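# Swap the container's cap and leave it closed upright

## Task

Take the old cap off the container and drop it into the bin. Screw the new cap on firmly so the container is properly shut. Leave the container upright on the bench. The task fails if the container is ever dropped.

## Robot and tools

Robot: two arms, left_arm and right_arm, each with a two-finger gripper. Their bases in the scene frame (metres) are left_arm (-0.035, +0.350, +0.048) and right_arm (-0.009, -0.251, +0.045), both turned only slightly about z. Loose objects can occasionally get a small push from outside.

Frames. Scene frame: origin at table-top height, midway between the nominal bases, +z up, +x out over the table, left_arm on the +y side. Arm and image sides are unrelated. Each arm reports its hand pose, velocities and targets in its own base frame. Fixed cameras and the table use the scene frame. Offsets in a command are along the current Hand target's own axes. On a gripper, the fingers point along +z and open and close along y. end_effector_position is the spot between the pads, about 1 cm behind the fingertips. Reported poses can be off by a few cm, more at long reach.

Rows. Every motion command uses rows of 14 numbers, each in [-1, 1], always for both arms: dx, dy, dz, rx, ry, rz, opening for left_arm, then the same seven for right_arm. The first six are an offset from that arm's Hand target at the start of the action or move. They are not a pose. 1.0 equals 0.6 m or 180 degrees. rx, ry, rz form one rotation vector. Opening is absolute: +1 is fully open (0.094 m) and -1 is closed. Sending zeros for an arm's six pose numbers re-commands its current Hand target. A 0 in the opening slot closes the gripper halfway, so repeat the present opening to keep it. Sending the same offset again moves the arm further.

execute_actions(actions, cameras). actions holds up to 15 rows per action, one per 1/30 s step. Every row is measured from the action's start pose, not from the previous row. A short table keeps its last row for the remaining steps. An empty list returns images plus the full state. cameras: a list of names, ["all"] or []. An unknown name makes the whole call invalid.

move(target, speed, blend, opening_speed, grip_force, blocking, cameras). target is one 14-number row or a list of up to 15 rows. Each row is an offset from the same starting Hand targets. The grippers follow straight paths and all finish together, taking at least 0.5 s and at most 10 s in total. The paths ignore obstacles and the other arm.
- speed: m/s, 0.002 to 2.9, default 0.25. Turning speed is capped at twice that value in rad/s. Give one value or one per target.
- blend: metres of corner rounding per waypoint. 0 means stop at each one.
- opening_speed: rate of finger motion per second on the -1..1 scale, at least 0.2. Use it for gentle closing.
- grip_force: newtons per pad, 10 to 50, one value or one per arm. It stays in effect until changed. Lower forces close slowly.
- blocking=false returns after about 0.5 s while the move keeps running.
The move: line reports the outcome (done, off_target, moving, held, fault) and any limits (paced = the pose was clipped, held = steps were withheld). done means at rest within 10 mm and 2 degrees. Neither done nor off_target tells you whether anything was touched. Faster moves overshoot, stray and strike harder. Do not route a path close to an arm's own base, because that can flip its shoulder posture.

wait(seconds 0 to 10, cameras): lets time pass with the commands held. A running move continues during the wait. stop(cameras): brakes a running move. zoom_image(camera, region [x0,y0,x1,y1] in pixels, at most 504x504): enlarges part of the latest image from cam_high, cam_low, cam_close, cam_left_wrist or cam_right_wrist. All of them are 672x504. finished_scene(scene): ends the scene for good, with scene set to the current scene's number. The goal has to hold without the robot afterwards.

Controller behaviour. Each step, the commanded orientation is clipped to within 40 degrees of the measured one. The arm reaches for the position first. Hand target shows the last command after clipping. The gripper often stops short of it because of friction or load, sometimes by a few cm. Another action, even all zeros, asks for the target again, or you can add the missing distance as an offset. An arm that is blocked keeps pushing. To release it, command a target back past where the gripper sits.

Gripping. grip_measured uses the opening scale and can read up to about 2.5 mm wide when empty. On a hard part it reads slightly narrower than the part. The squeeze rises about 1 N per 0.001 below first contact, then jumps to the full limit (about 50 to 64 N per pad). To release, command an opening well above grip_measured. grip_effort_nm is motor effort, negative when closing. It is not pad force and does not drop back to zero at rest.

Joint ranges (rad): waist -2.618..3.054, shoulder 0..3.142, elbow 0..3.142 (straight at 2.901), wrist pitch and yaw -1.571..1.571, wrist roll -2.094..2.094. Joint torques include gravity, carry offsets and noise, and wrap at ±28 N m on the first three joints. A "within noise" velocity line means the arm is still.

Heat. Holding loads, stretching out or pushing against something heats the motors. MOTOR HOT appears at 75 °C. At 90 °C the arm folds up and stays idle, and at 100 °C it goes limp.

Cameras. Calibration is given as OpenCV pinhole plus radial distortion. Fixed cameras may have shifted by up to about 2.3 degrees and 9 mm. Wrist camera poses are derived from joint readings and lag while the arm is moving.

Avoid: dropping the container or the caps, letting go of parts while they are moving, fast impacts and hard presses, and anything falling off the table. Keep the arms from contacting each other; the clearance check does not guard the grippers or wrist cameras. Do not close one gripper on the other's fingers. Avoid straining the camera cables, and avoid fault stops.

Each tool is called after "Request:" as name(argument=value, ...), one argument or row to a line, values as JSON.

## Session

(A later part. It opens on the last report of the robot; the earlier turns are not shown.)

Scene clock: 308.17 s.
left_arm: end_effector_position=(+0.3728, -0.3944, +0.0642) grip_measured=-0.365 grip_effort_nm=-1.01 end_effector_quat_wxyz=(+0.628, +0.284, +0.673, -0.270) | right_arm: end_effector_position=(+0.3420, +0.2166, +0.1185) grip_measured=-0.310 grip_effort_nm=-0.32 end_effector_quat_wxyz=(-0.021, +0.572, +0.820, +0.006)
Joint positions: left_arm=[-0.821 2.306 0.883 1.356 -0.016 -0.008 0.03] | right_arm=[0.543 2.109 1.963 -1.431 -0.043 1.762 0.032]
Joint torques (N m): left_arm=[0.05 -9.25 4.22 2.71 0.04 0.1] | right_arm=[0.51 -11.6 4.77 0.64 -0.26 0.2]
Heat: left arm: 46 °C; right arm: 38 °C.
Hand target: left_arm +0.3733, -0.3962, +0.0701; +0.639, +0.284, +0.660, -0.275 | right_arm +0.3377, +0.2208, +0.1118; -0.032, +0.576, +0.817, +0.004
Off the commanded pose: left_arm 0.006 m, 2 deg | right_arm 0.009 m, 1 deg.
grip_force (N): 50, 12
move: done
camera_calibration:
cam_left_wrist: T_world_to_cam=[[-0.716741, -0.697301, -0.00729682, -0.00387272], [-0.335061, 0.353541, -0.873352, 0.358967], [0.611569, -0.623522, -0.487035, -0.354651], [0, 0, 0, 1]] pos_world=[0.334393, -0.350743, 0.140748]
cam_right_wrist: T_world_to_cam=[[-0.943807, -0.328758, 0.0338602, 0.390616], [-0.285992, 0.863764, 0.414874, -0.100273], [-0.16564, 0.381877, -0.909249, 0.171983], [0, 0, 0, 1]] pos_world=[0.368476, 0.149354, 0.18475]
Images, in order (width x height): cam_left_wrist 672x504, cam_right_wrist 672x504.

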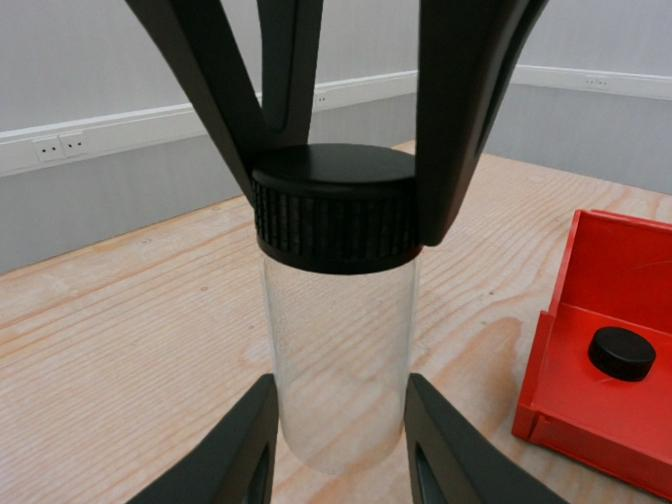

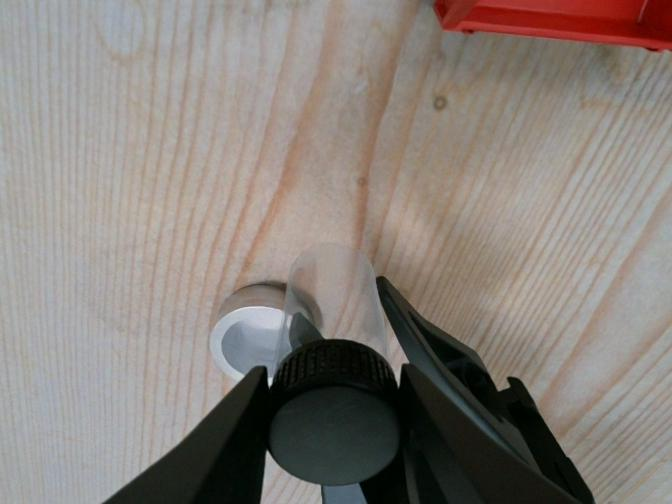

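Request:
move(
  target=[
    [0,0,0,0,0,0,-0.45,0,0,0,0,0,0,0.1],
    [0,0,0,0,0,0,-0.45,0,0,0,0,0,-0.694,0.1],
  ],
  opening_speed=1.2,
  speed=0.6,
  cameras=["cam_left_wrist","cam_right_wrist"],
)

Request:
zoom_image(
  camera="cam_left_wrist",
  region=[220, 100, 460, 300],
)

Request:
zoom_image(
  camera="cam_right_wrist",
  region=[200, 250, 470, 504],
)

Scene clock: 312.70 s.
left_arm: end_effector_position=(+0.3723, -0.3950, +0.0644) grip_measured=-0.365 grip_effort_nm=-1.01 end_effector_quat_wxyz=(+0.627, +0.285, +0.672, -0.271) | right_arm: end_effector_position=(+0.3408, +0.2204, +0.1186) grip_measured=+0.098 grip_effort_nm=0.13 end_effector_quat_wxyz=(-0.003, -0.454, +0.890, +0.028)
Joint positions: left_arm=[-0.821 2.306 0.883 1.357 -0.011 -0.008 0.03] | right_arm=[0.546 2.109 1.963 -1.426 -0.057 -0.398 0.052]
Joint torques (N m): left_arm=[0.18 -9.1 3.85 2.62 -0.06 0.08] | right_arm=[0.28 -11.62 4.75 0.61 -0.09 -0.01]
Heat: left arm: 47 °C; right arm: 38 °C.
Hand target: left_arm +0.3733, -0.3962, +0.0702; +0.639, +0.284, +0.660, -0.275 | right_arm +0.3377, +0.2208, +0.1118; -0.011, -0.458, +0.888, +0.030
Off the commanded pose: left_arm 0.006 m, 2 deg | right_arm 0.008 m, 1 deg.
grip_force (N): 50, 12
move: done
camera_calibration:
cam_left_wrist: T_world_to_cam=[[-0.719922, -0.694021, -0.00696191, -0.00220686], [-0.333147, 0.354345, -0.873758, 0.358816], [0.608873, -0.626718, -0.486312, -0.354821], [0, 0, 0, 1]] pos_world=[0.333991, -0.351049, 0.140949]
cam_right_wrist: T_world_to_cam=[[0.798818, -0.600541, -0.0352274, -0.135012], [-0.550505, -0.753362, 0.359707, 0.349331], [-0.242558, -0.267948, -0.9324, 0.34268], [0, 0, 0, 1]] pos_world=[0.383278, 0.273913, 0.189102]
Images, in order (width x height): cam_left_wrist 672x504, cam_right_wrist 672x504.

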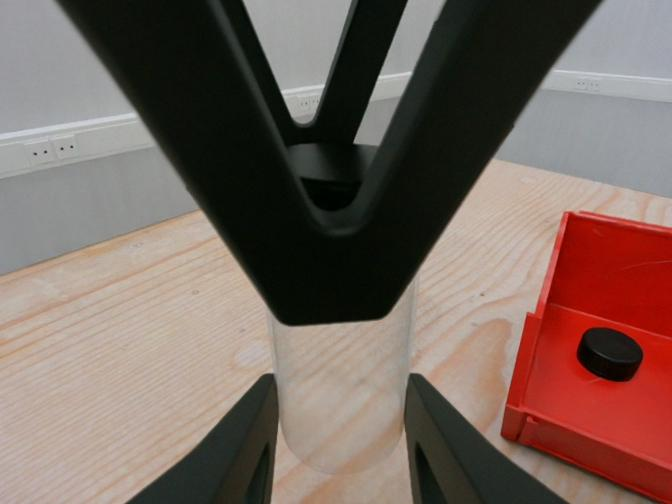

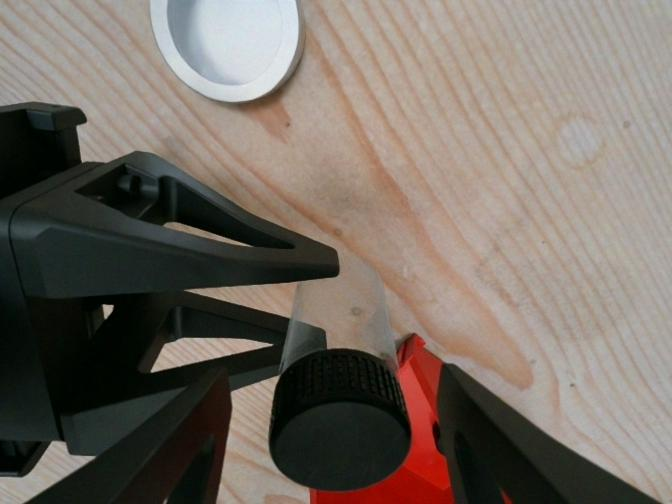

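Scaled by 2.100 from the camera's 672x504 image, which has a finer 960x720 frame.

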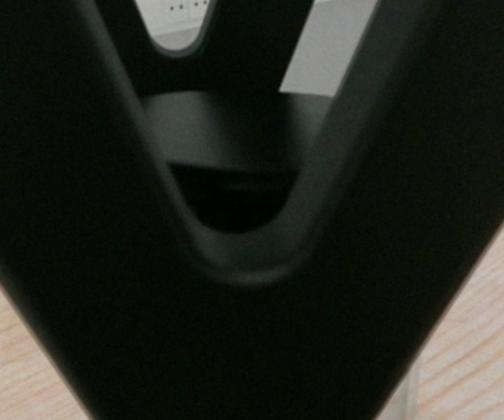

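Scaled by 1.867 from the camera's 672x504 image, which has a finer 960x720 frame.

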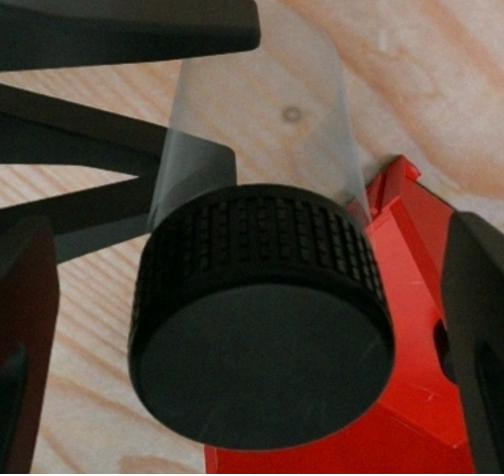

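Request:
move(
  target=[
    [0,0,0,0,0,0,-0.45,0,0,0,0,0,0,-0.42],
    [0,0,0,0,0,0,-0.45,0,0,0.0012,0,0,0.694,-0.42],
  ],
  opening_speed=1.0,
  grip_force=[50,20],
  speed=0.5,
  cameras=["cam_left_wrist","cam_right_wrist"],
)

Request:
zoom_image(
  camera="cam_left_wrist",
  region=[220, 100, 460, 300],
)

Scene clock: 318.63 s.
left_arm: end_effector_position=(+0.3726, -0.3948, +0.0656) grip_measured=-0.365 grip_effort_nm=-1.01 end_effector_quat_wxyz=(+0.630, +0.285, +0.670, -0.270) | right_arm: end_effector_position=(+0.3419, +0.2157, +0.1172) grip_measured=-0.314 grip_effort_nm=-0.47 end_effector_quat_wxyz=(-0.019, +0.574, +0.818, +0.004)
Joint positions: left_arm=[-0.821 2.306 0.883 1.362 -0.014 -0.003 0.03] | right_arm=[0.544 2.109 1.958 -1.428 -0.038 1.767 0.032]
Joint torques (N m): left_arm=[-0.08 -9.05 4 2.61 0.01 0] | right_arm=[0.49 -11.59 4.94 0.64 -0.31 0.15]
Heat: left arm: 47 °C; right arm: 39 °C.
Hand target: left_arm +0.3732, -0.3962, +0.0702; +0.639, +0.284, +0.660, -0.275 | right_arm +0.3376, +0.2208, +0.1110; -0.032, +0.576, +0.817, +0.004
Off the commanded pose: left_arm 0.005 m, 2 deg | right_arm 0.009 m, 1 deg.
grip_force (N): 50, 20
move: done
camera_calibration:
cam_left_wrist: T_world_to_cam=[[-0.718442, -0.695491, -0.0115571, -0.00270573], [-0.327992, 0.353374, -0.876098, 0.357744], [0.613402, -0.625636, -0.481994, -0.355872], [0, 0, 0, 1]] pos_world=[0.333686, -0.350945, 0.141859]
cam_right_wrist: T_world_to_cam=[[-0.945427, -0.32389, 0.0355376, 0.389616], [-0.28179, 0.867513, 0.409896, -0.100624], [-0.16359, 0.377513, -0.91144, 0.171648], [0, 0, 0, 1]] pos_world=[0.368079, 0.148686, 0.183846]
Images, in order (width x height): cam_left_wrist 672x504, cam_right_wrist 672x504.

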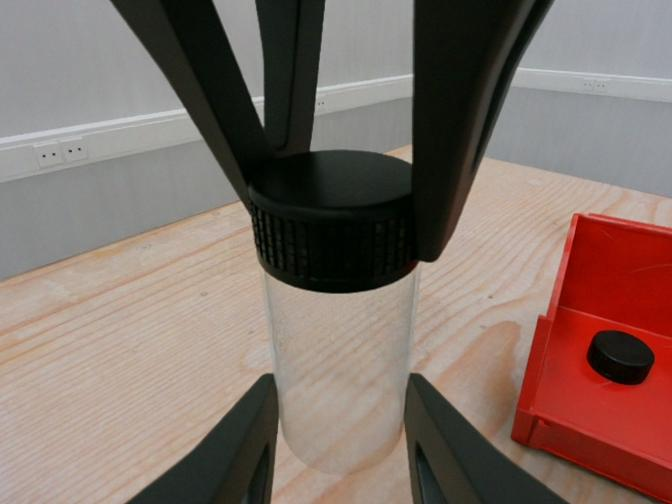

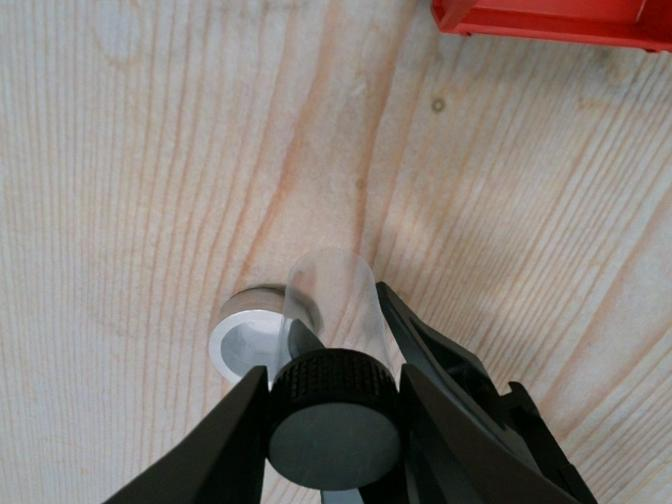

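Scaled by 2.100 from the camera's 672x504 image, which has a finer 960x720 frame.

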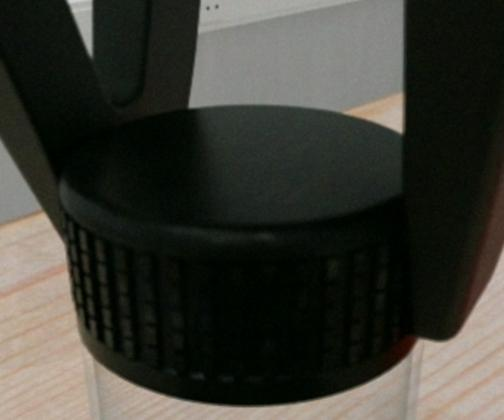

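Request:
move(
  target=[
    [0,0,0,0,0,0,-0.45,0,0,0,0,0,0,0.1],
    [0,0,0,0,0,0,-0.45,0,0,0,0,0,-0.694,0.1],
  ],
  opening_speed=1.2,
  speed=0.6,
  cameras=["cam_left_wrist","cam_right_wrist","cam_low"],
)

Request:
zoom_image(
  camera="cam_low",
  region=[250, 120, 410, 270],
)

Request:
zoom_image(
  camera="cam_right_wrist",
  region=[200, 250, 470, 504],
)

Scene clock: 323.70 s.
left_arm: end_effector_position=(+0.3723, -0.3951, +0.0656) grip_measured=-0.365 grip_effort_nm=-1.01 end_effector_quat_wxyz=(+0.629, +0.286, +0.670, -0.271) | right_arm: end_effector_position=(+0.3404, +0.2204, +0.1174) grip_measured=+0.098 grip_effort_nm=0.13 end_effector_quat_wxyz=(-0.004, -0.454, +0.890, +0.028)
Joint positions: left_arm=[-0.821 2.306 0.883 1.362 -0.011 -0.003 0.03] | right_arm=[0.547 2.109 1.958 -1.423 -0.057 -0.397 0.052]
Joint torques (N m): left_arm=[0.08 -9.1 4.14 2.58 -0.03 -0.01] | right_arm=[0.27 -11.64 4.86 0.61 -0.09 -0.01]
Heat: left arm: 46 °C; right arm: 39 °C.
Hand target: left_arm +0.3733, -0.3962, +0.0702; +0.639, +0.284, +0.660, -0.275 | right_arm +0.3376, +0.2209, +0.1110; -0.011, -0.458, +0.888, +0.030
Off the commanded pose: left_arm 0.005 m, 2 deg | right_arm 0.007 m, 1 deg.
grip_force (N): 50, 20
move: done
camera_calibration:
cam_left_wrist: T_world_to_cam=[[-0.720285, -0.693585, -0.0113975, -0.001731], [-0.327138, 0.354129, -0.876113, 0.357732], [0.611694, -0.627322, -0.481972, -0.355902], [0, 0, 0, 1]] pos_world=[0.333485, -0.351149, 0.141859]
cam_right_wrist: T_world_to_cam=[[0.798784, -0.600546, -0.0359051, -0.134684], [-0.549872, -0.752993, 0.361443, 0.349009], [-0.244099, -0.268972, -0.931703, 0.342048], [0, 0, 0, 1]] pos_world=[0.382988, 0.273919, 0.187704]
Images, in order (width x height): cam_low 672x504, cam_left_wrist 672x504, cam_right_wrist 672x504.

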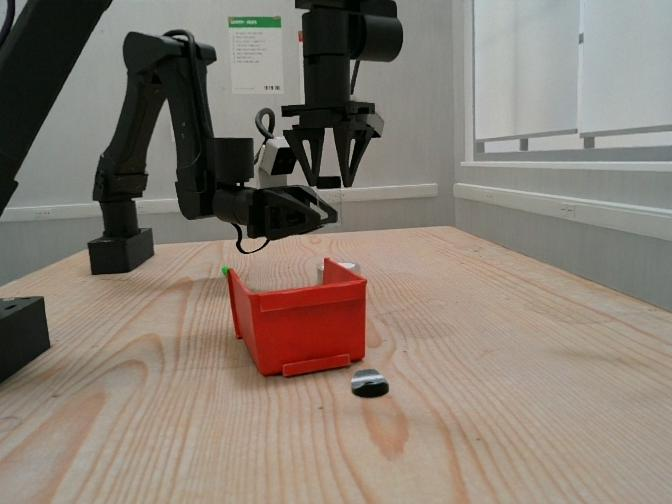

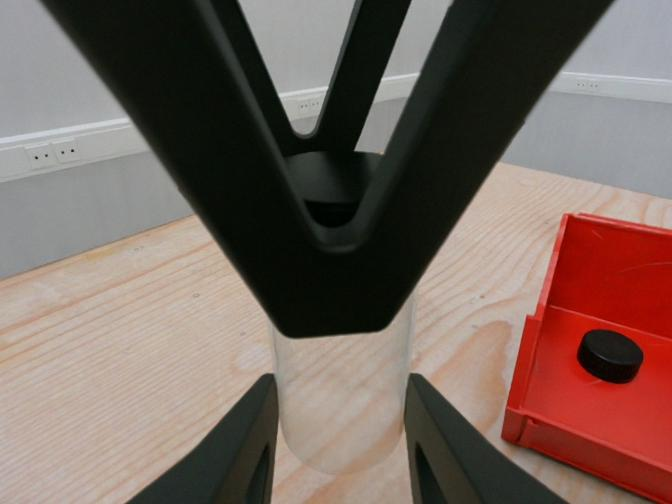

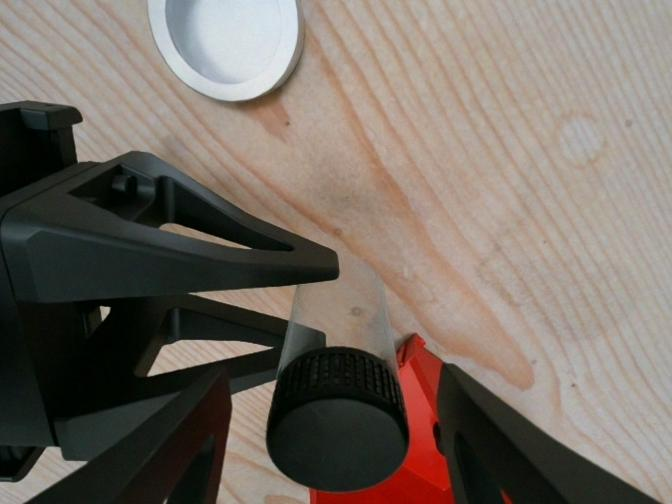

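Scaled by 3.150 from the camera's 672x504 image, which has a finer 960x720 frame.

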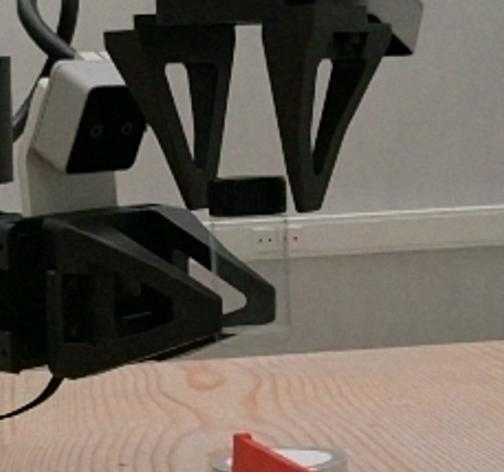

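Scaled by 1.867 from the camera's 672x504 image, which has a finer 960x720 frame.

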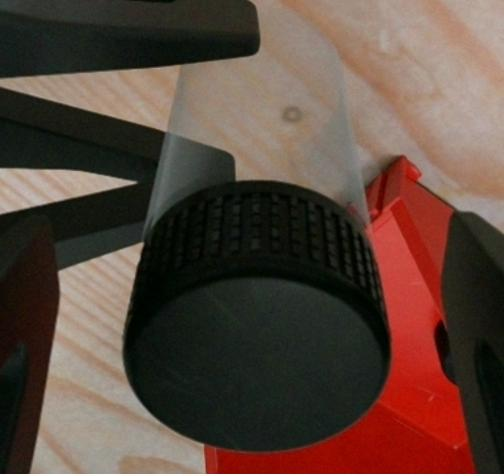

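Request:
move(
  target=[
    [0,0,0,0,0,0,-0.45,0,0,0,0,0,0,-0.42],
    [0,0,0,0,0,0,-0.45,0,0,0.0,0,0,0.694,-0.42],
  ],
  opening_speed=1.0,
  grip_force=[50,25],
  speed=0.5,
  cameras=["cam_left_wrist","cam_right_wrist"],
)

Request:
zoom_image(
  camera="cam_left_wrist",
  region=[220, 100, 460, 300],
)

Scene clock: 329.20 s.
left_arm: end_effector_position=(+0.3706, -0.3967, +0.0659) grip_measured=-0.365 grip_effort_nm=-1.01 end_effector_quat_wxyz=(+0.627, +0.288, +0.669, -0.277) | right_arm: end_effector_position=(+0.3394, +0.2170, +0.1173) grip_measured=-0.319 grip_effort_nm=-0.56 end_effector_quat_wxyz=(-0.026, +0.555, +0.831, +0.004)
Joint positions: left_arm=[-0.821 2.306 0.883 1.363 0.002 -0.01 0.03] | right_arm=[0.544 2.109 1.958 -1.434 -0.05 1.721 0.032]
Joint torques (N m): left_arm=[-0.06 -9.31 3.9 2.59 -0.14 0.06] | right_arm=[0.49 -11.49 5.03 0.68 -0.18 0.64]
Heat: left arm: 46 °C; right arm: 39 °C.
Hand target: left_arm +0.3733, -0.3962, +0.0701; +0.639, +0.284, +0.660, -0.275 | right_arm +0.3376, +0.2209, +0.1110; -0.032, +0.576, +0.817, +0.004
Off the commanded pose: left_arm 0.005 m, 2 deg | right_arm 0.008 m, 3 deg.
grip_force (N): 50, 25
move: off_target (right_arm)
camera_calibration:
cam_left_wrist: T_world_to_cam=[[-0.728759, -0.684757, -0.00417957, 0.00223947], [-0.326687, 0.353031, -0.876723, 0.357443], [0.601818, -0.637555, -0.480977, -0.356216], [0, 0, 0, 1]] pos_world=[0.332782, -0.351762, 0.142056]
cam_right_wrist: T_world_to_cam=[[-0.929026, -0.367668, 0.0416038, 0.390953], [-0.317521, 0.849902, 0.420532, -0.087711], [-0.189975, 0.377475, -0.906324, 0.179221], [0, 0, 0, 1]] pos_world=[0.369403, 0.150635, 0.183052]
Images, in order (width x height): cam_left_wrist 672x504, cam_right_wrist 672x504.

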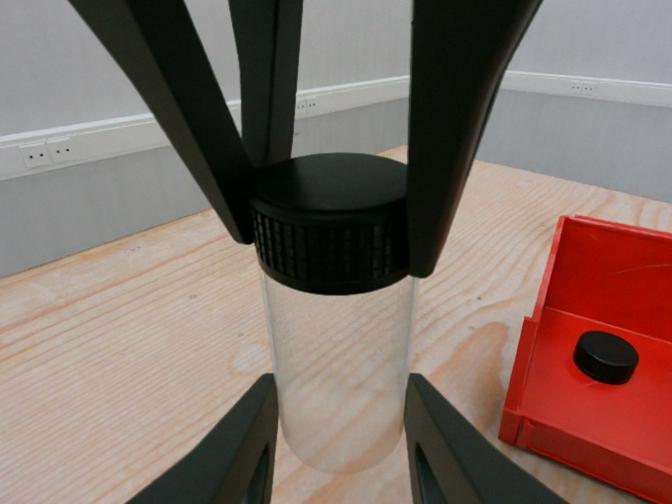

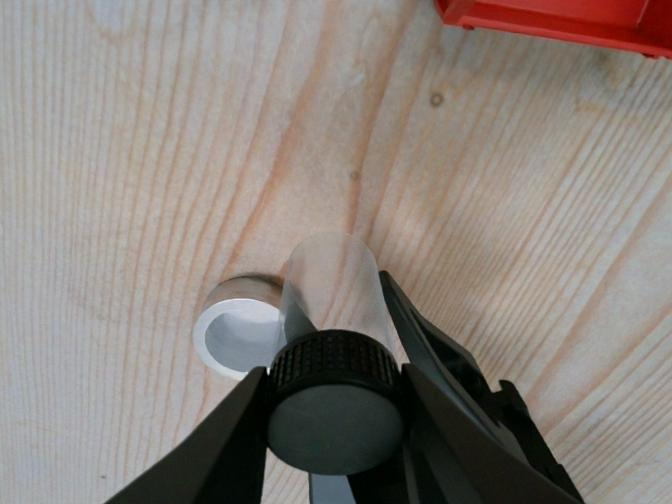

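Scaled by 2.100 from the camera's 672x504 image, which has a finer 960x720 frame.

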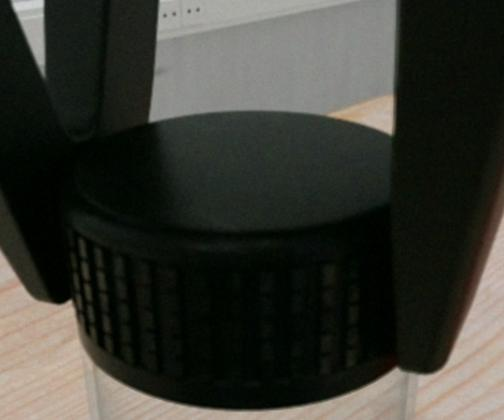

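Request:
wait(
  seconds=0,
  cameras=["cam_low","cam_close"],
)

Request:
zoom_image(
  camera="cam_low",
  region=[290, 150, 370, 250],
)

Request:
zoom_image(
  camera="cam_close",
  region=[200, 150, 340, 300],
)

Scene clock: 333.47 s.
left_arm: end_effector_position=(+0.3706, -0.3967, +0.0659) grip_measured=-0.365 grip_effort_nm=-1.01 end_effector_quat_wxyz=(+0.627, +0.288, +0.669, -0.277) | right_arm: end_effector_position=(+0.3394, +0.2170, +0.1173) grip_measured=-0.319 grip_effort_nm=-0.56 end_effector_quat_wxyz=(-0.026, +0.555, +0.831, +0.004)
Joint positions: left_arm=[-0.821 2.306 0.883 1.363 0.002 -0.01 0.03] | right_arm=[0.544 2.109 1.958 -1.434 -0.05 1.721 0.032]
Joint torques (N m): left_arm=[0.28 -9.2 3.92 2.56 -0.13 0.1] | right_arm=[0.5 -11.49 5.04 0.68 -0.18 0.65]
Heat: left arm: 45 °C; right arm: 39 °C.
Hand target: left_arm +0.3733, -0.3962, +0.0701; +0.639, +0.284, +0.660, -0.275 | right_arm +0.3376, +0.2209, +0.1110; -0.032, +0.576, +0.817, +0.004
Tool commands: left_gripper/opening=-0.45 right_gripper/opening=-0.42
Off the commanded pose: left_arm 0.005 m, 2 deg | right_arm 0.008 m, 3 deg.
grip_force (N): 50, 25
Images, in order (width x height): cam_low 672x504, cam_close 672x504.

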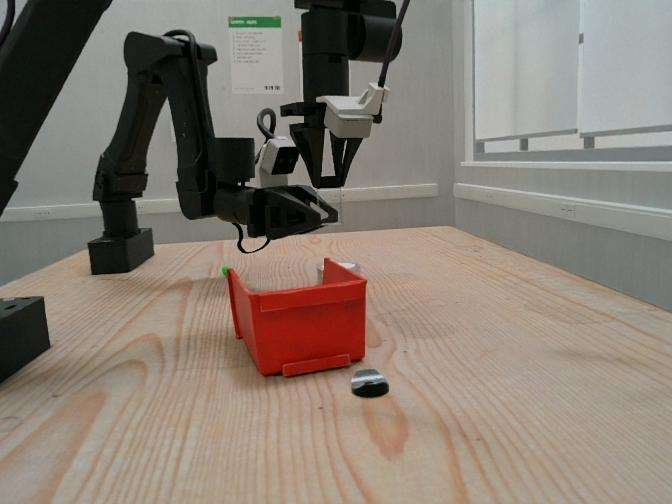

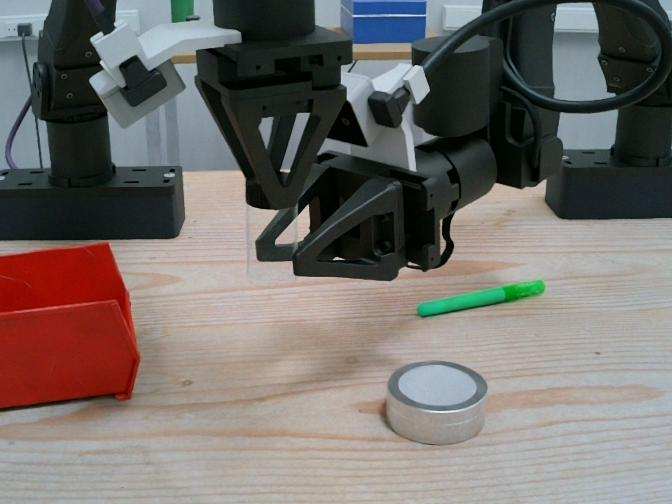

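Scaled by 5.040 from the camera's 672x504 image, which has a finer 960x720 frame.

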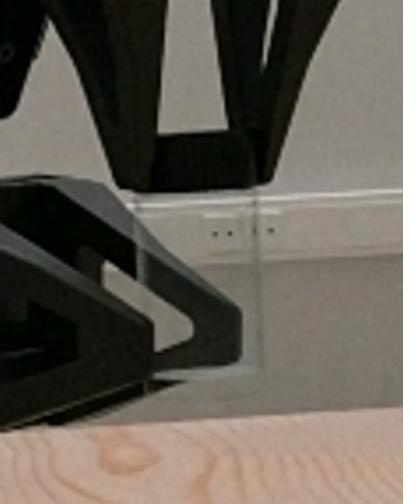

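Scaled by 3.360 from the camera's 672x504 image, which has a finer 960x720 frame.

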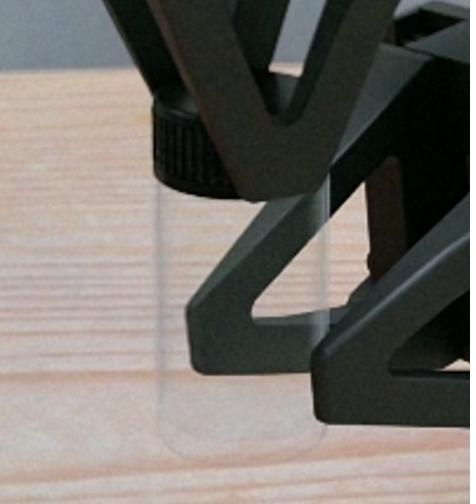

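Request:
move(
  target=[
    [0,0,0,0,0,0,-0.45,0,0,0,0,0,0,0.1],
    [0,0,0,0,0,0,-0.45,0,0.0008,-0.015,0,0,-0.694,0.1],
  ],
  opening_speed=1.2,
  speed=0.5,
  cameras=["cam_left_wrist","cam_low","cam_right_wrist"],
)

Request:
zoom_image(
  camera="cam_low",
  region=[290, 150, 370, 250],
)

Request:
zoom_image(
  camera="cam_right_wrist",
  region=[200, 250, 470, 504],
)

Scene clock: 338.70 s.
left_arm: end_effector_position=(+0.3706, -0.3967, +0.0659) grip_measured=-0.365 grip_effort_nm=-1.01 end_effector_quat_wxyz=(+0.627, +0.288, +0.669, -0.277) | right_arm: end_effector_position=(+0.3374, +0.2174, +0.1174) grip_measured=+0.098 grip_effort_nm=0.13 end_effector_quat_wxyz=(-0.012, -0.454, +0.891, +0.028)
Joint positions: left_arm=[-0.821 2.306 0.883 1.363 0.002 -0.01 0.03] | right_arm=[0.544 2.109 1.958 -1.44 -0.058 -0.399 0.052]
Joint torques (N m): left_arm=[-0.08 -9.05 3.86 2.59 -0.18 0.1] | right_arm=[0.35 -11.15 8.79 0.39 -0.1 -0.03]
Heat: left arm: 45 °C; right arm: 39 °C.
Hand target: left_arm +0.3733, -0.3962, +0.0701; +0.639, +0.284, +0.660, -0.275 | right_arm +0.3385, +0.2207, +0.1200; -0.011, -0.458, +0.888, +0.030
Off the commanded pose: left_arm 0.005 m, 2 deg | right_arm 0.004 m, 1 deg.
grip_force (N): 50, 25
move: done
camera_calibration:
cam_left_wrist: T_world_to_cam=[[-0.728759, -0.684757, -0.00417957, 0.00223947], [-0.326687, 0.353031, -0.876723, 0.357443], [0.601818, -0.637555, -0.480977, -0.356216], [0, 0, 0, 1]] pos_world=[0.332782, -0.351762, 0.142056]
cam_right_wrist: T_world_to_cam=[[0.7975, -0.601824, -0.0424536, -0.13258], [-0.545455, -0.749295, 0.375547, 0.341013], [-0.257823, -0.276342, -0.925831, 0.34608], [0, 0, 0, 1]] pos_world=[0.380968, 0.271366, 0.186717]
Images, in order (width x height): cam_low 672x504, cam_left_wrist 672x504, cam_right_wrist 672x504.

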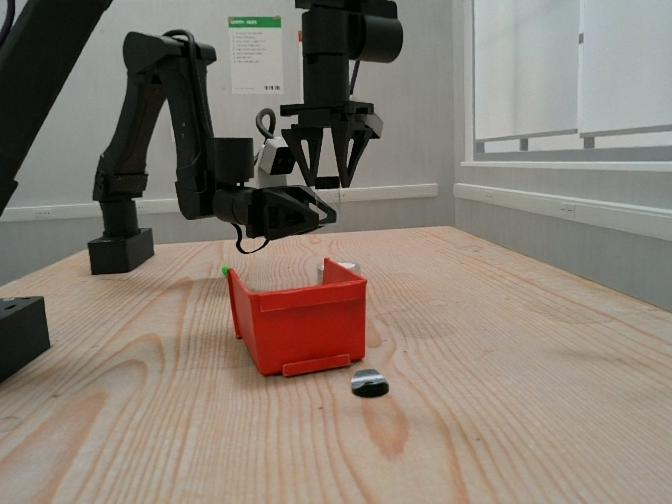

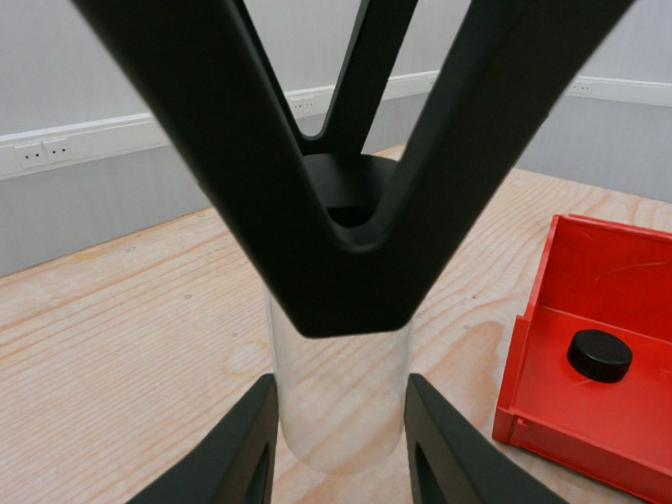

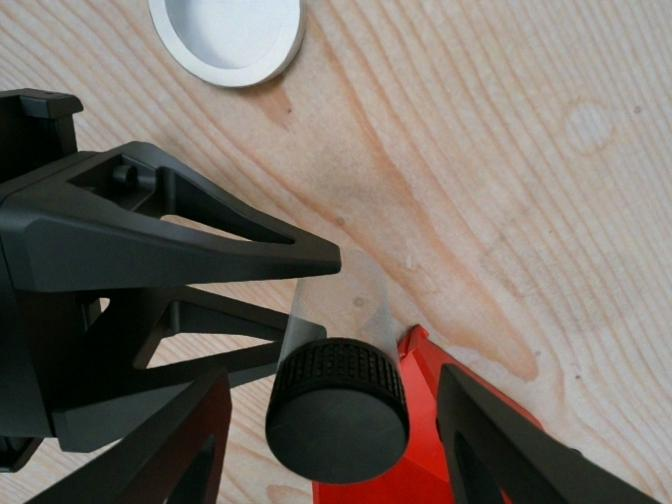

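Scaled by 5.040 from the camera's 672x504 image, which has a finer 960x720 frame.

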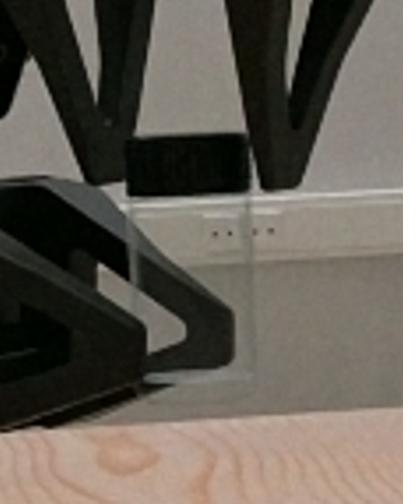

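Scaled by 1.867 from the camera's 672x504 image, which has a finer 960x720 frame.

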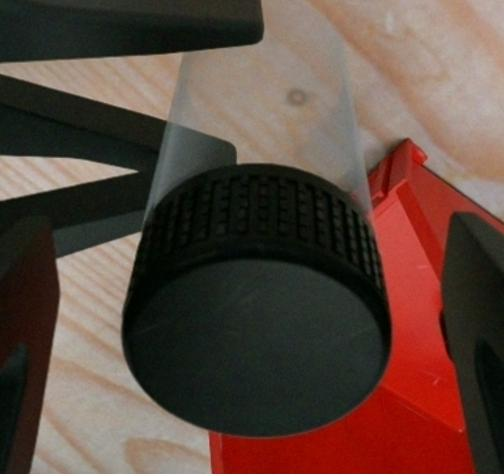

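Request:
move(
  target=[
    [0,0,0,0,0,0,-0.45,0,0,0,0,0,0,-0.45],
    [0,0,0,0,0,0,-0.45,0,0,0.0,0,0,0.694,-0.45],
  ],
  opening_speed=1.0,
  grip_force=[50,40],
  speed=0.45,
  cameras=["cam_left_wrist","cam_low"],
)

Request:
zoom_image(
  camera="cam_left_wrist",
  region=[220, 100, 460, 300],
)

Request:
zoom_image(
  camera="cam_low",
  region=[290, 150, 370, 250],
)

Scene clock: 345.33 s.
left_arm: end_effector_position=(+0.3666, -0.4003, +0.0659) grip_measured=-0.370 grip_effort_nm=-1.01 end_effector_quat_wxyz=(+0.621, +0.292, +0.667, -0.291) | right_arm: end_effector_position=(+0.3350, +0.2123, +0.1175) grip_measured=-0.330 grip_effort_nm=-0.84 end_effector_quat_wxyz=(-0.029, +0.552, +0.833, -0.008)
Joint positions: left_arm=[-0.821 2.306 0.883 1.363 0.031 -0.024 0.03] | right_arm=[0.542 2.109 1.958 -1.459 -0.046 1.71 0.031]
Joint torques (N m): left_arm=[-0.05 -9.33 4.01 2.63 -0.42 0.3] | right_arm=[0.49 -11.15 8.7 0.53 -0.24 0.75]
Heat: left arm: 45 °C; right arm: 39 °C.
Hand target: left_arm +0.3733, -0.3962, +0.0701; +0.639, +0.284, +0.660, -0.275 | right_arm +0.3385, +0.2205, +0.1200; -0.032, +0.576, +0.817, +0.004
Off the commanded pose: left_arm 0.009 m, 3 deg | right_arm 0.009 m, 4 deg.
grip_force (N): 50, 40
move: off_target (left_arm, right_arm)
camera_calibration:
cam_left_wrist: T_world_to_cam=[[-0.748158, -0.663417, 0.0117279, 0.0114406], [-0.32687, 0.353126, -0.876618, 0.357533], [0.577421, -0.659682, -0.481045, -0.355977], [0, 0, 0, 1]] pos_world=[0.330975, -0.353496, 0.142045]
Images, in order (width x height): cam_low 672x504, cam_left_wrist 672x504.

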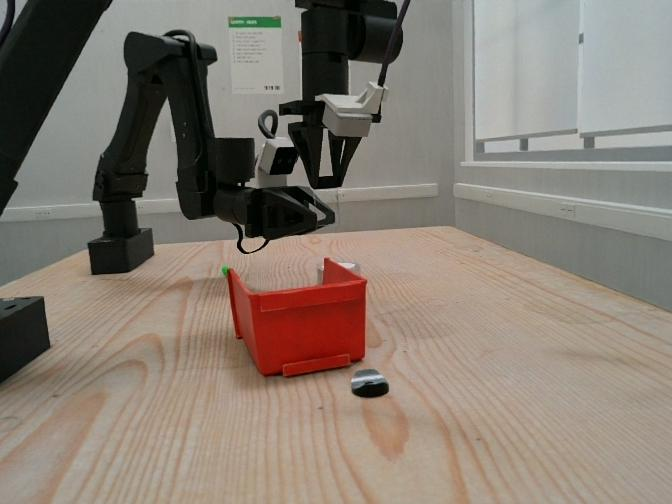

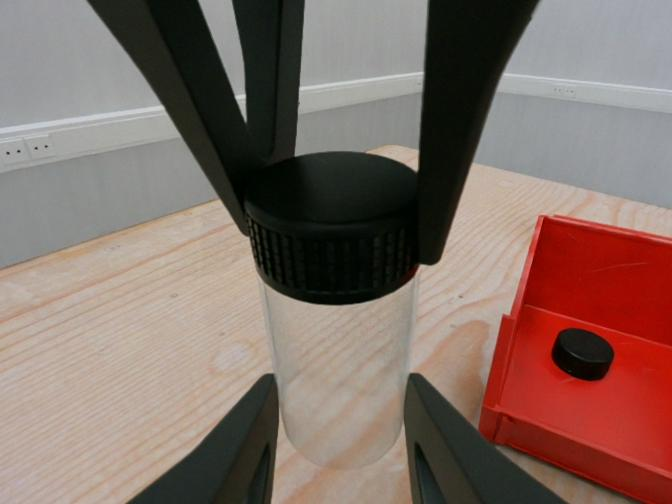

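Scaled by 2.100 from the camera's 672x504 image, which has a finer 960x720 frame.

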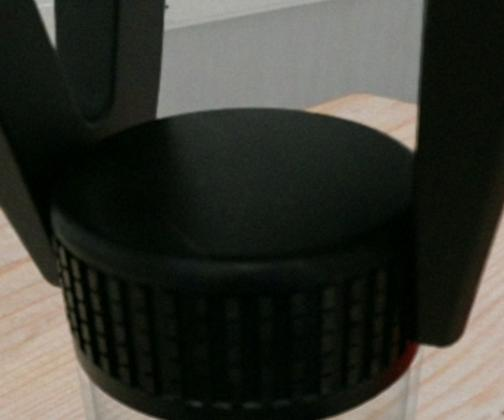

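Scaled by 5.040 from the camera's 672x504 image, which has a finer 960x720 frame.

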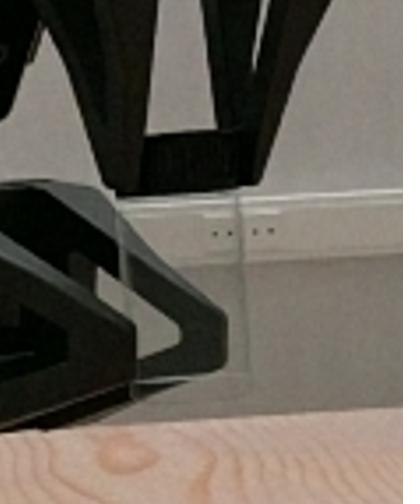

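Request:
move(
  target=[
    [0,0,0,0,0,0,-0.45,0,0,0,0,0,0,0.1],
    [0,0,0,0,0,0,-0.45,0,0,0,0,0,-0.694,0.1],
  ],
  opening_speed=1.2,
  speed=0.5,
  cameras=["cam_left_wrist","cam_low","cam_right_wrist"],
)

Request:
zoom_image(
  camera="cam_low",
  region=[290, 150, 370, 250],
)

Request:
zoom_image(
  camera="cam_right_wrist",
  region=[200, 250, 470, 504],
)

Scene clock: 353.50 s.
left_arm: end_effector_position=(+0.3696, -0.3977, +0.0659) grip_measured=-0.371 grip_effort_nm=-1.01 end_effector_quat_wxyz=(+0.626, +0.289, +0.668, -0.281) | right_arm: end_effector_position=(+0.3339, +0.2149, +0.1176) grip_measured=+0.098 grip_effort_nm=0.13 end_effector_quat_wxyz=(-0.021, -0.453, +0.891, +0.027)
Joint positions: left_arm=[-0.821 2.306 0.883 1.363 0.01 -0.013 0.03] | right_arm=[0.543 2.109 1.958 -1.457 -0.058 -0.399 0.052]
Joint torques (N m): left_arm=[0.17 -9.22 4.18 2.64 -0.18 0.14] | right_arm=[0.4 -11.11 8.79 0.51 -0.09 -0.03]
Heat: left arm: 44 °C; right arm: 39 °C.
Hand target: left_arm +0.3733, -0.3962, +0.0701; +0.639, +0.284, +0.660, -0.275 | right_arm +0.3385, +0.2206, +0.1200; -0.011, -0.458, +0.888, +0.030
Off the commanded pose: left_arm 0.006 m, 2 deg | right_arm 0.008 m, 1 deg.
grip_force (N): 50, 40
move: done
camera_calibration:
cam_left_wrist: T_world_to_cam=[[-0.734129, -0.679009, -0.0010137, 0.00481007], [-0.325949, 0.353718, -0.876722, 0.35742], [0.595661, -0.643296, -0.480997, -0.356154], [0, 0, 0, 1]] pos_world=[0.332179, -0.352272, 0.142054]
cam_right_wrist: T_world_to_cam=[[0.796369, -0.602836, -0.048833, -0.129922], [-0.540379, -0.74547, 0.390211, 0.333003], [-0.271637, -0.284364, -0.91943, 0.350233], [0, 0, 0, 1]] pos_world=[0.37855, 0.269516, 0.185728]
Images, in order (width x height): cam_low 672x504, cam_left_wrist 672x504, cam_right_wrist 672x504.

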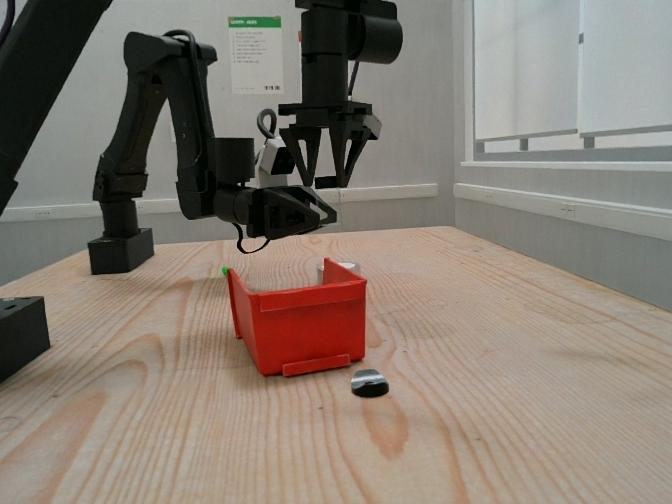

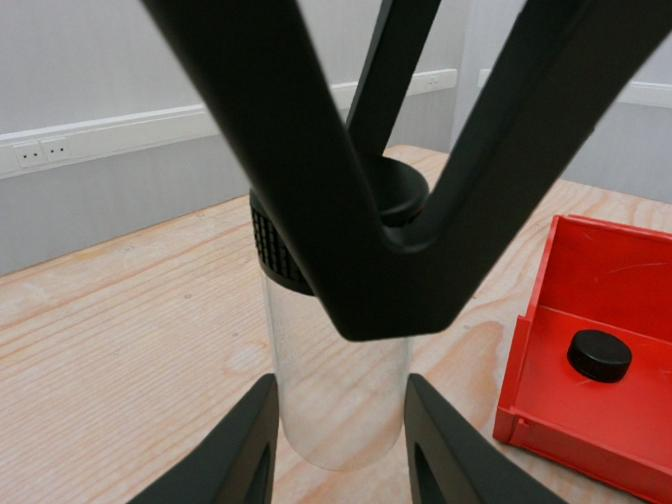

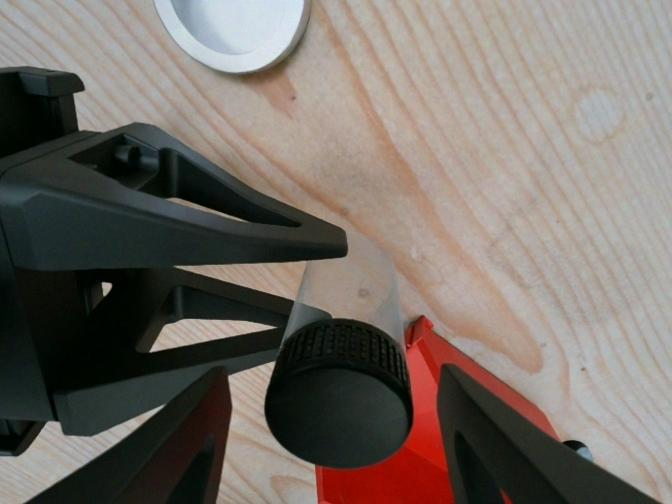

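Scaled by 5.040 from the camera's 672x504 image, which has a finer 960x720 frame.

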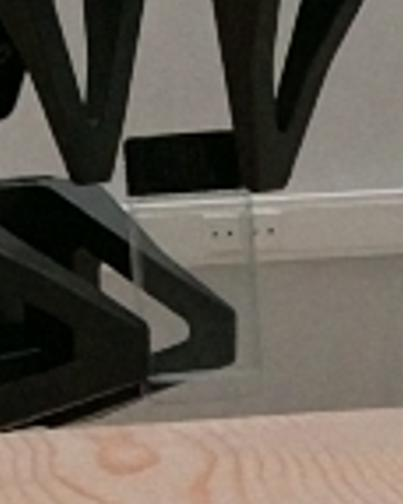

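Scaled by 1.867 from the camera's 672x504 image, which has a finer 960x720 frame.

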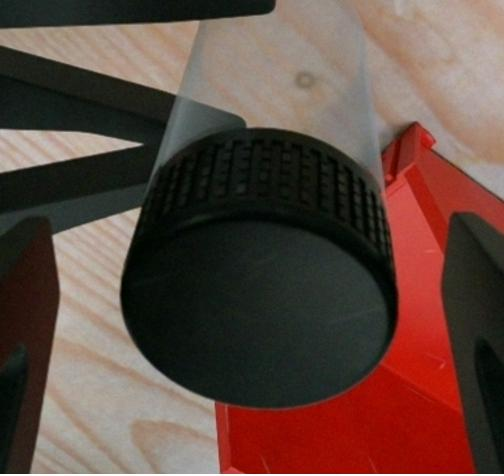

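Request:
move(
  target=[0,0,0,0,0,0,-0.45,-0.0006,0.0045,-0.0665,0,0,0,0.2],
  speed=0.08,
  cameras=["cam_left_wrist","cam_low","cam_close"],
)

Request:
zoom_image(
  camera="cam_low",
  region=[290, 150, 370, 250],
)

Request:
zoom_image(
  camera="cam_left_wrist",
  region=[220, 120, 460, 480],
)

Request:
zoom_image(
  camera="cam_close",
  region=[200, 150, 340, 300],
)

Scene clock: 357.87 s.
left_arm: end_effector_position=(+0.3696, -0.3977, +0.0659) grip_measured=-0.371 grip_effort_nm=-1.01 end_effector_quat_wxyz=(+0.626, +0.289, +0.668, -0.281) | right_arm: end_effector_position=(+0.3370, +0.2168, +0.1566) grip_measured=+0.198 grip_effort_nm=0.14 end_effector_quat_wxyz=(+0.000, -0.454, +0.891, +0.029)
Joint positions: left_arm=[-0.821 2.306 0.883 1.363 0.01 -0.013 0.03] | right_arm=[0.543 2.109 2.116 -1.574 -0.058 -0.399 0.056]
Joint torques (N m): left_arm=[0.05 -9.03 3.96 2.56 -0.25 0.1] | right_arm=[0.42 -10.78 9.25 0.43 -0.1 0]
Heat: left arm: 44 °C; right arm: 39 °C.
Hand target: left_arm +0.3733, -0.3962, +0.0701; +0.639, +0.284, +0.660, -0.275 | right_arm +0.3385, +0.2208, +0.1600; -0.011, -0.458, +0.888, +0.030
Off the commanded pose: left_arm 0.006 m, 2 deg | right_arm 0.005 m, 1 deg.
joint sent to its limit (right arm) — joint 4 (wrist pitch), lower limit. The joint targets still meet the commanded pose.
grip_force (N): 50, 40
move: done
camera_calibration:
cam_left_wrist: T_world_to_cam=[[-0.734129, -0.679009, -0.0010137, 0.00481007], [-0.325949, 0.353718, -0.876722, 0.35742], [0.595661, -0.643296, -0.480997, -0.356154], [0, 0, 0, 1]] pos_world=[0.332179, -0.352272, 0.142054]
Images, in order (width x height): cam_low 672x504, cam_close 672x504, cam_left_wrist 672x504.

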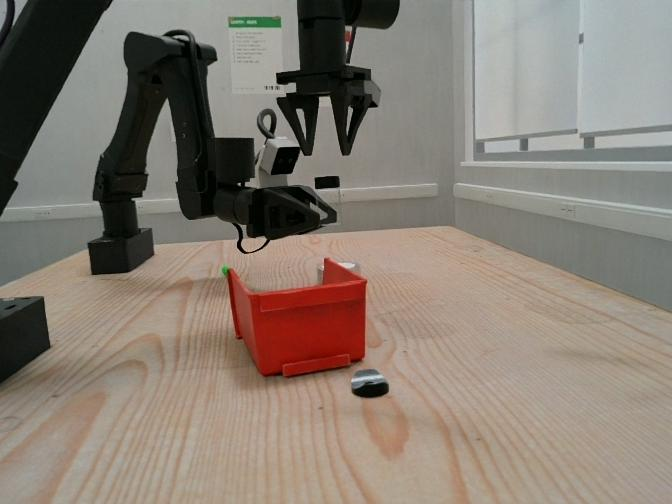

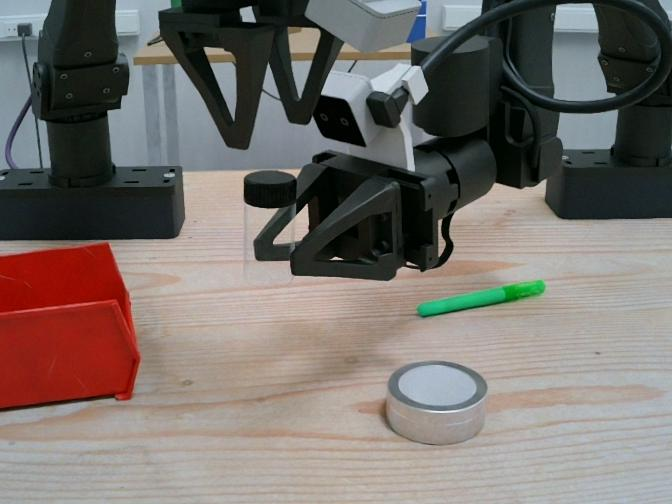

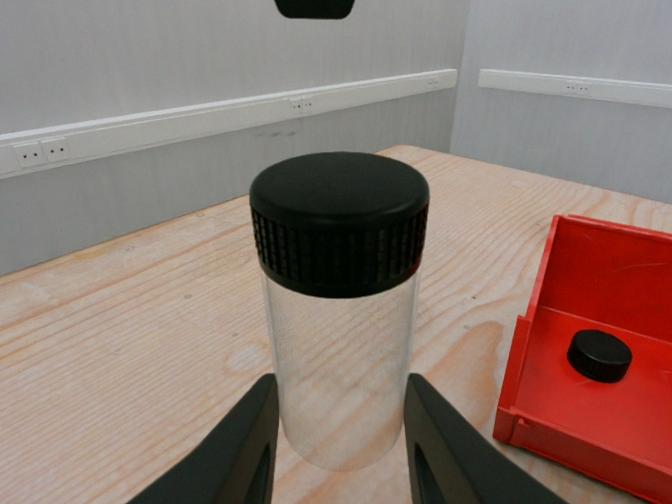

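Scaled by 5.040 from the camera's 672x504 image, which has a finer 960x720 frame.

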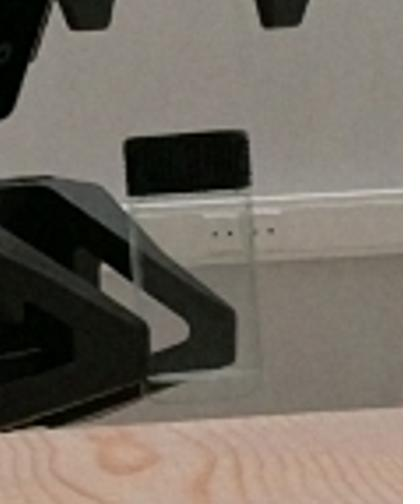

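Scaled by 1.400 from the camera's 672x504 image, which has a finer 960x720 frame.

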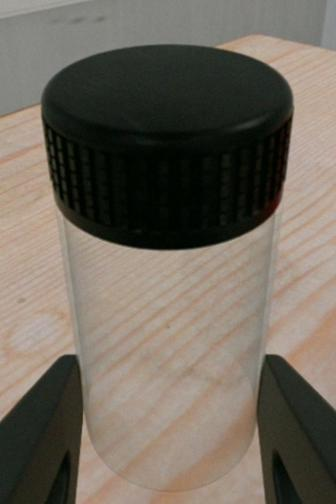

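Scaled by 3.360 from the camera's 672x504 image, which has a finer 960x720 frame.

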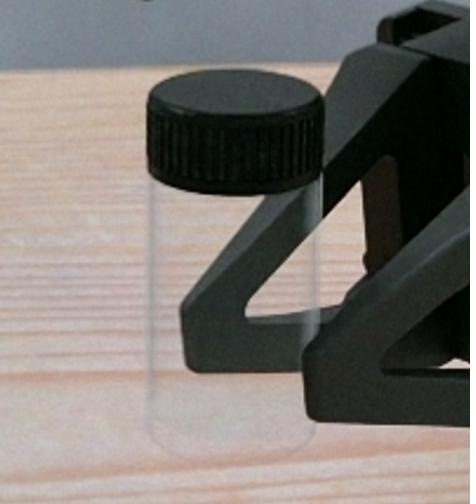

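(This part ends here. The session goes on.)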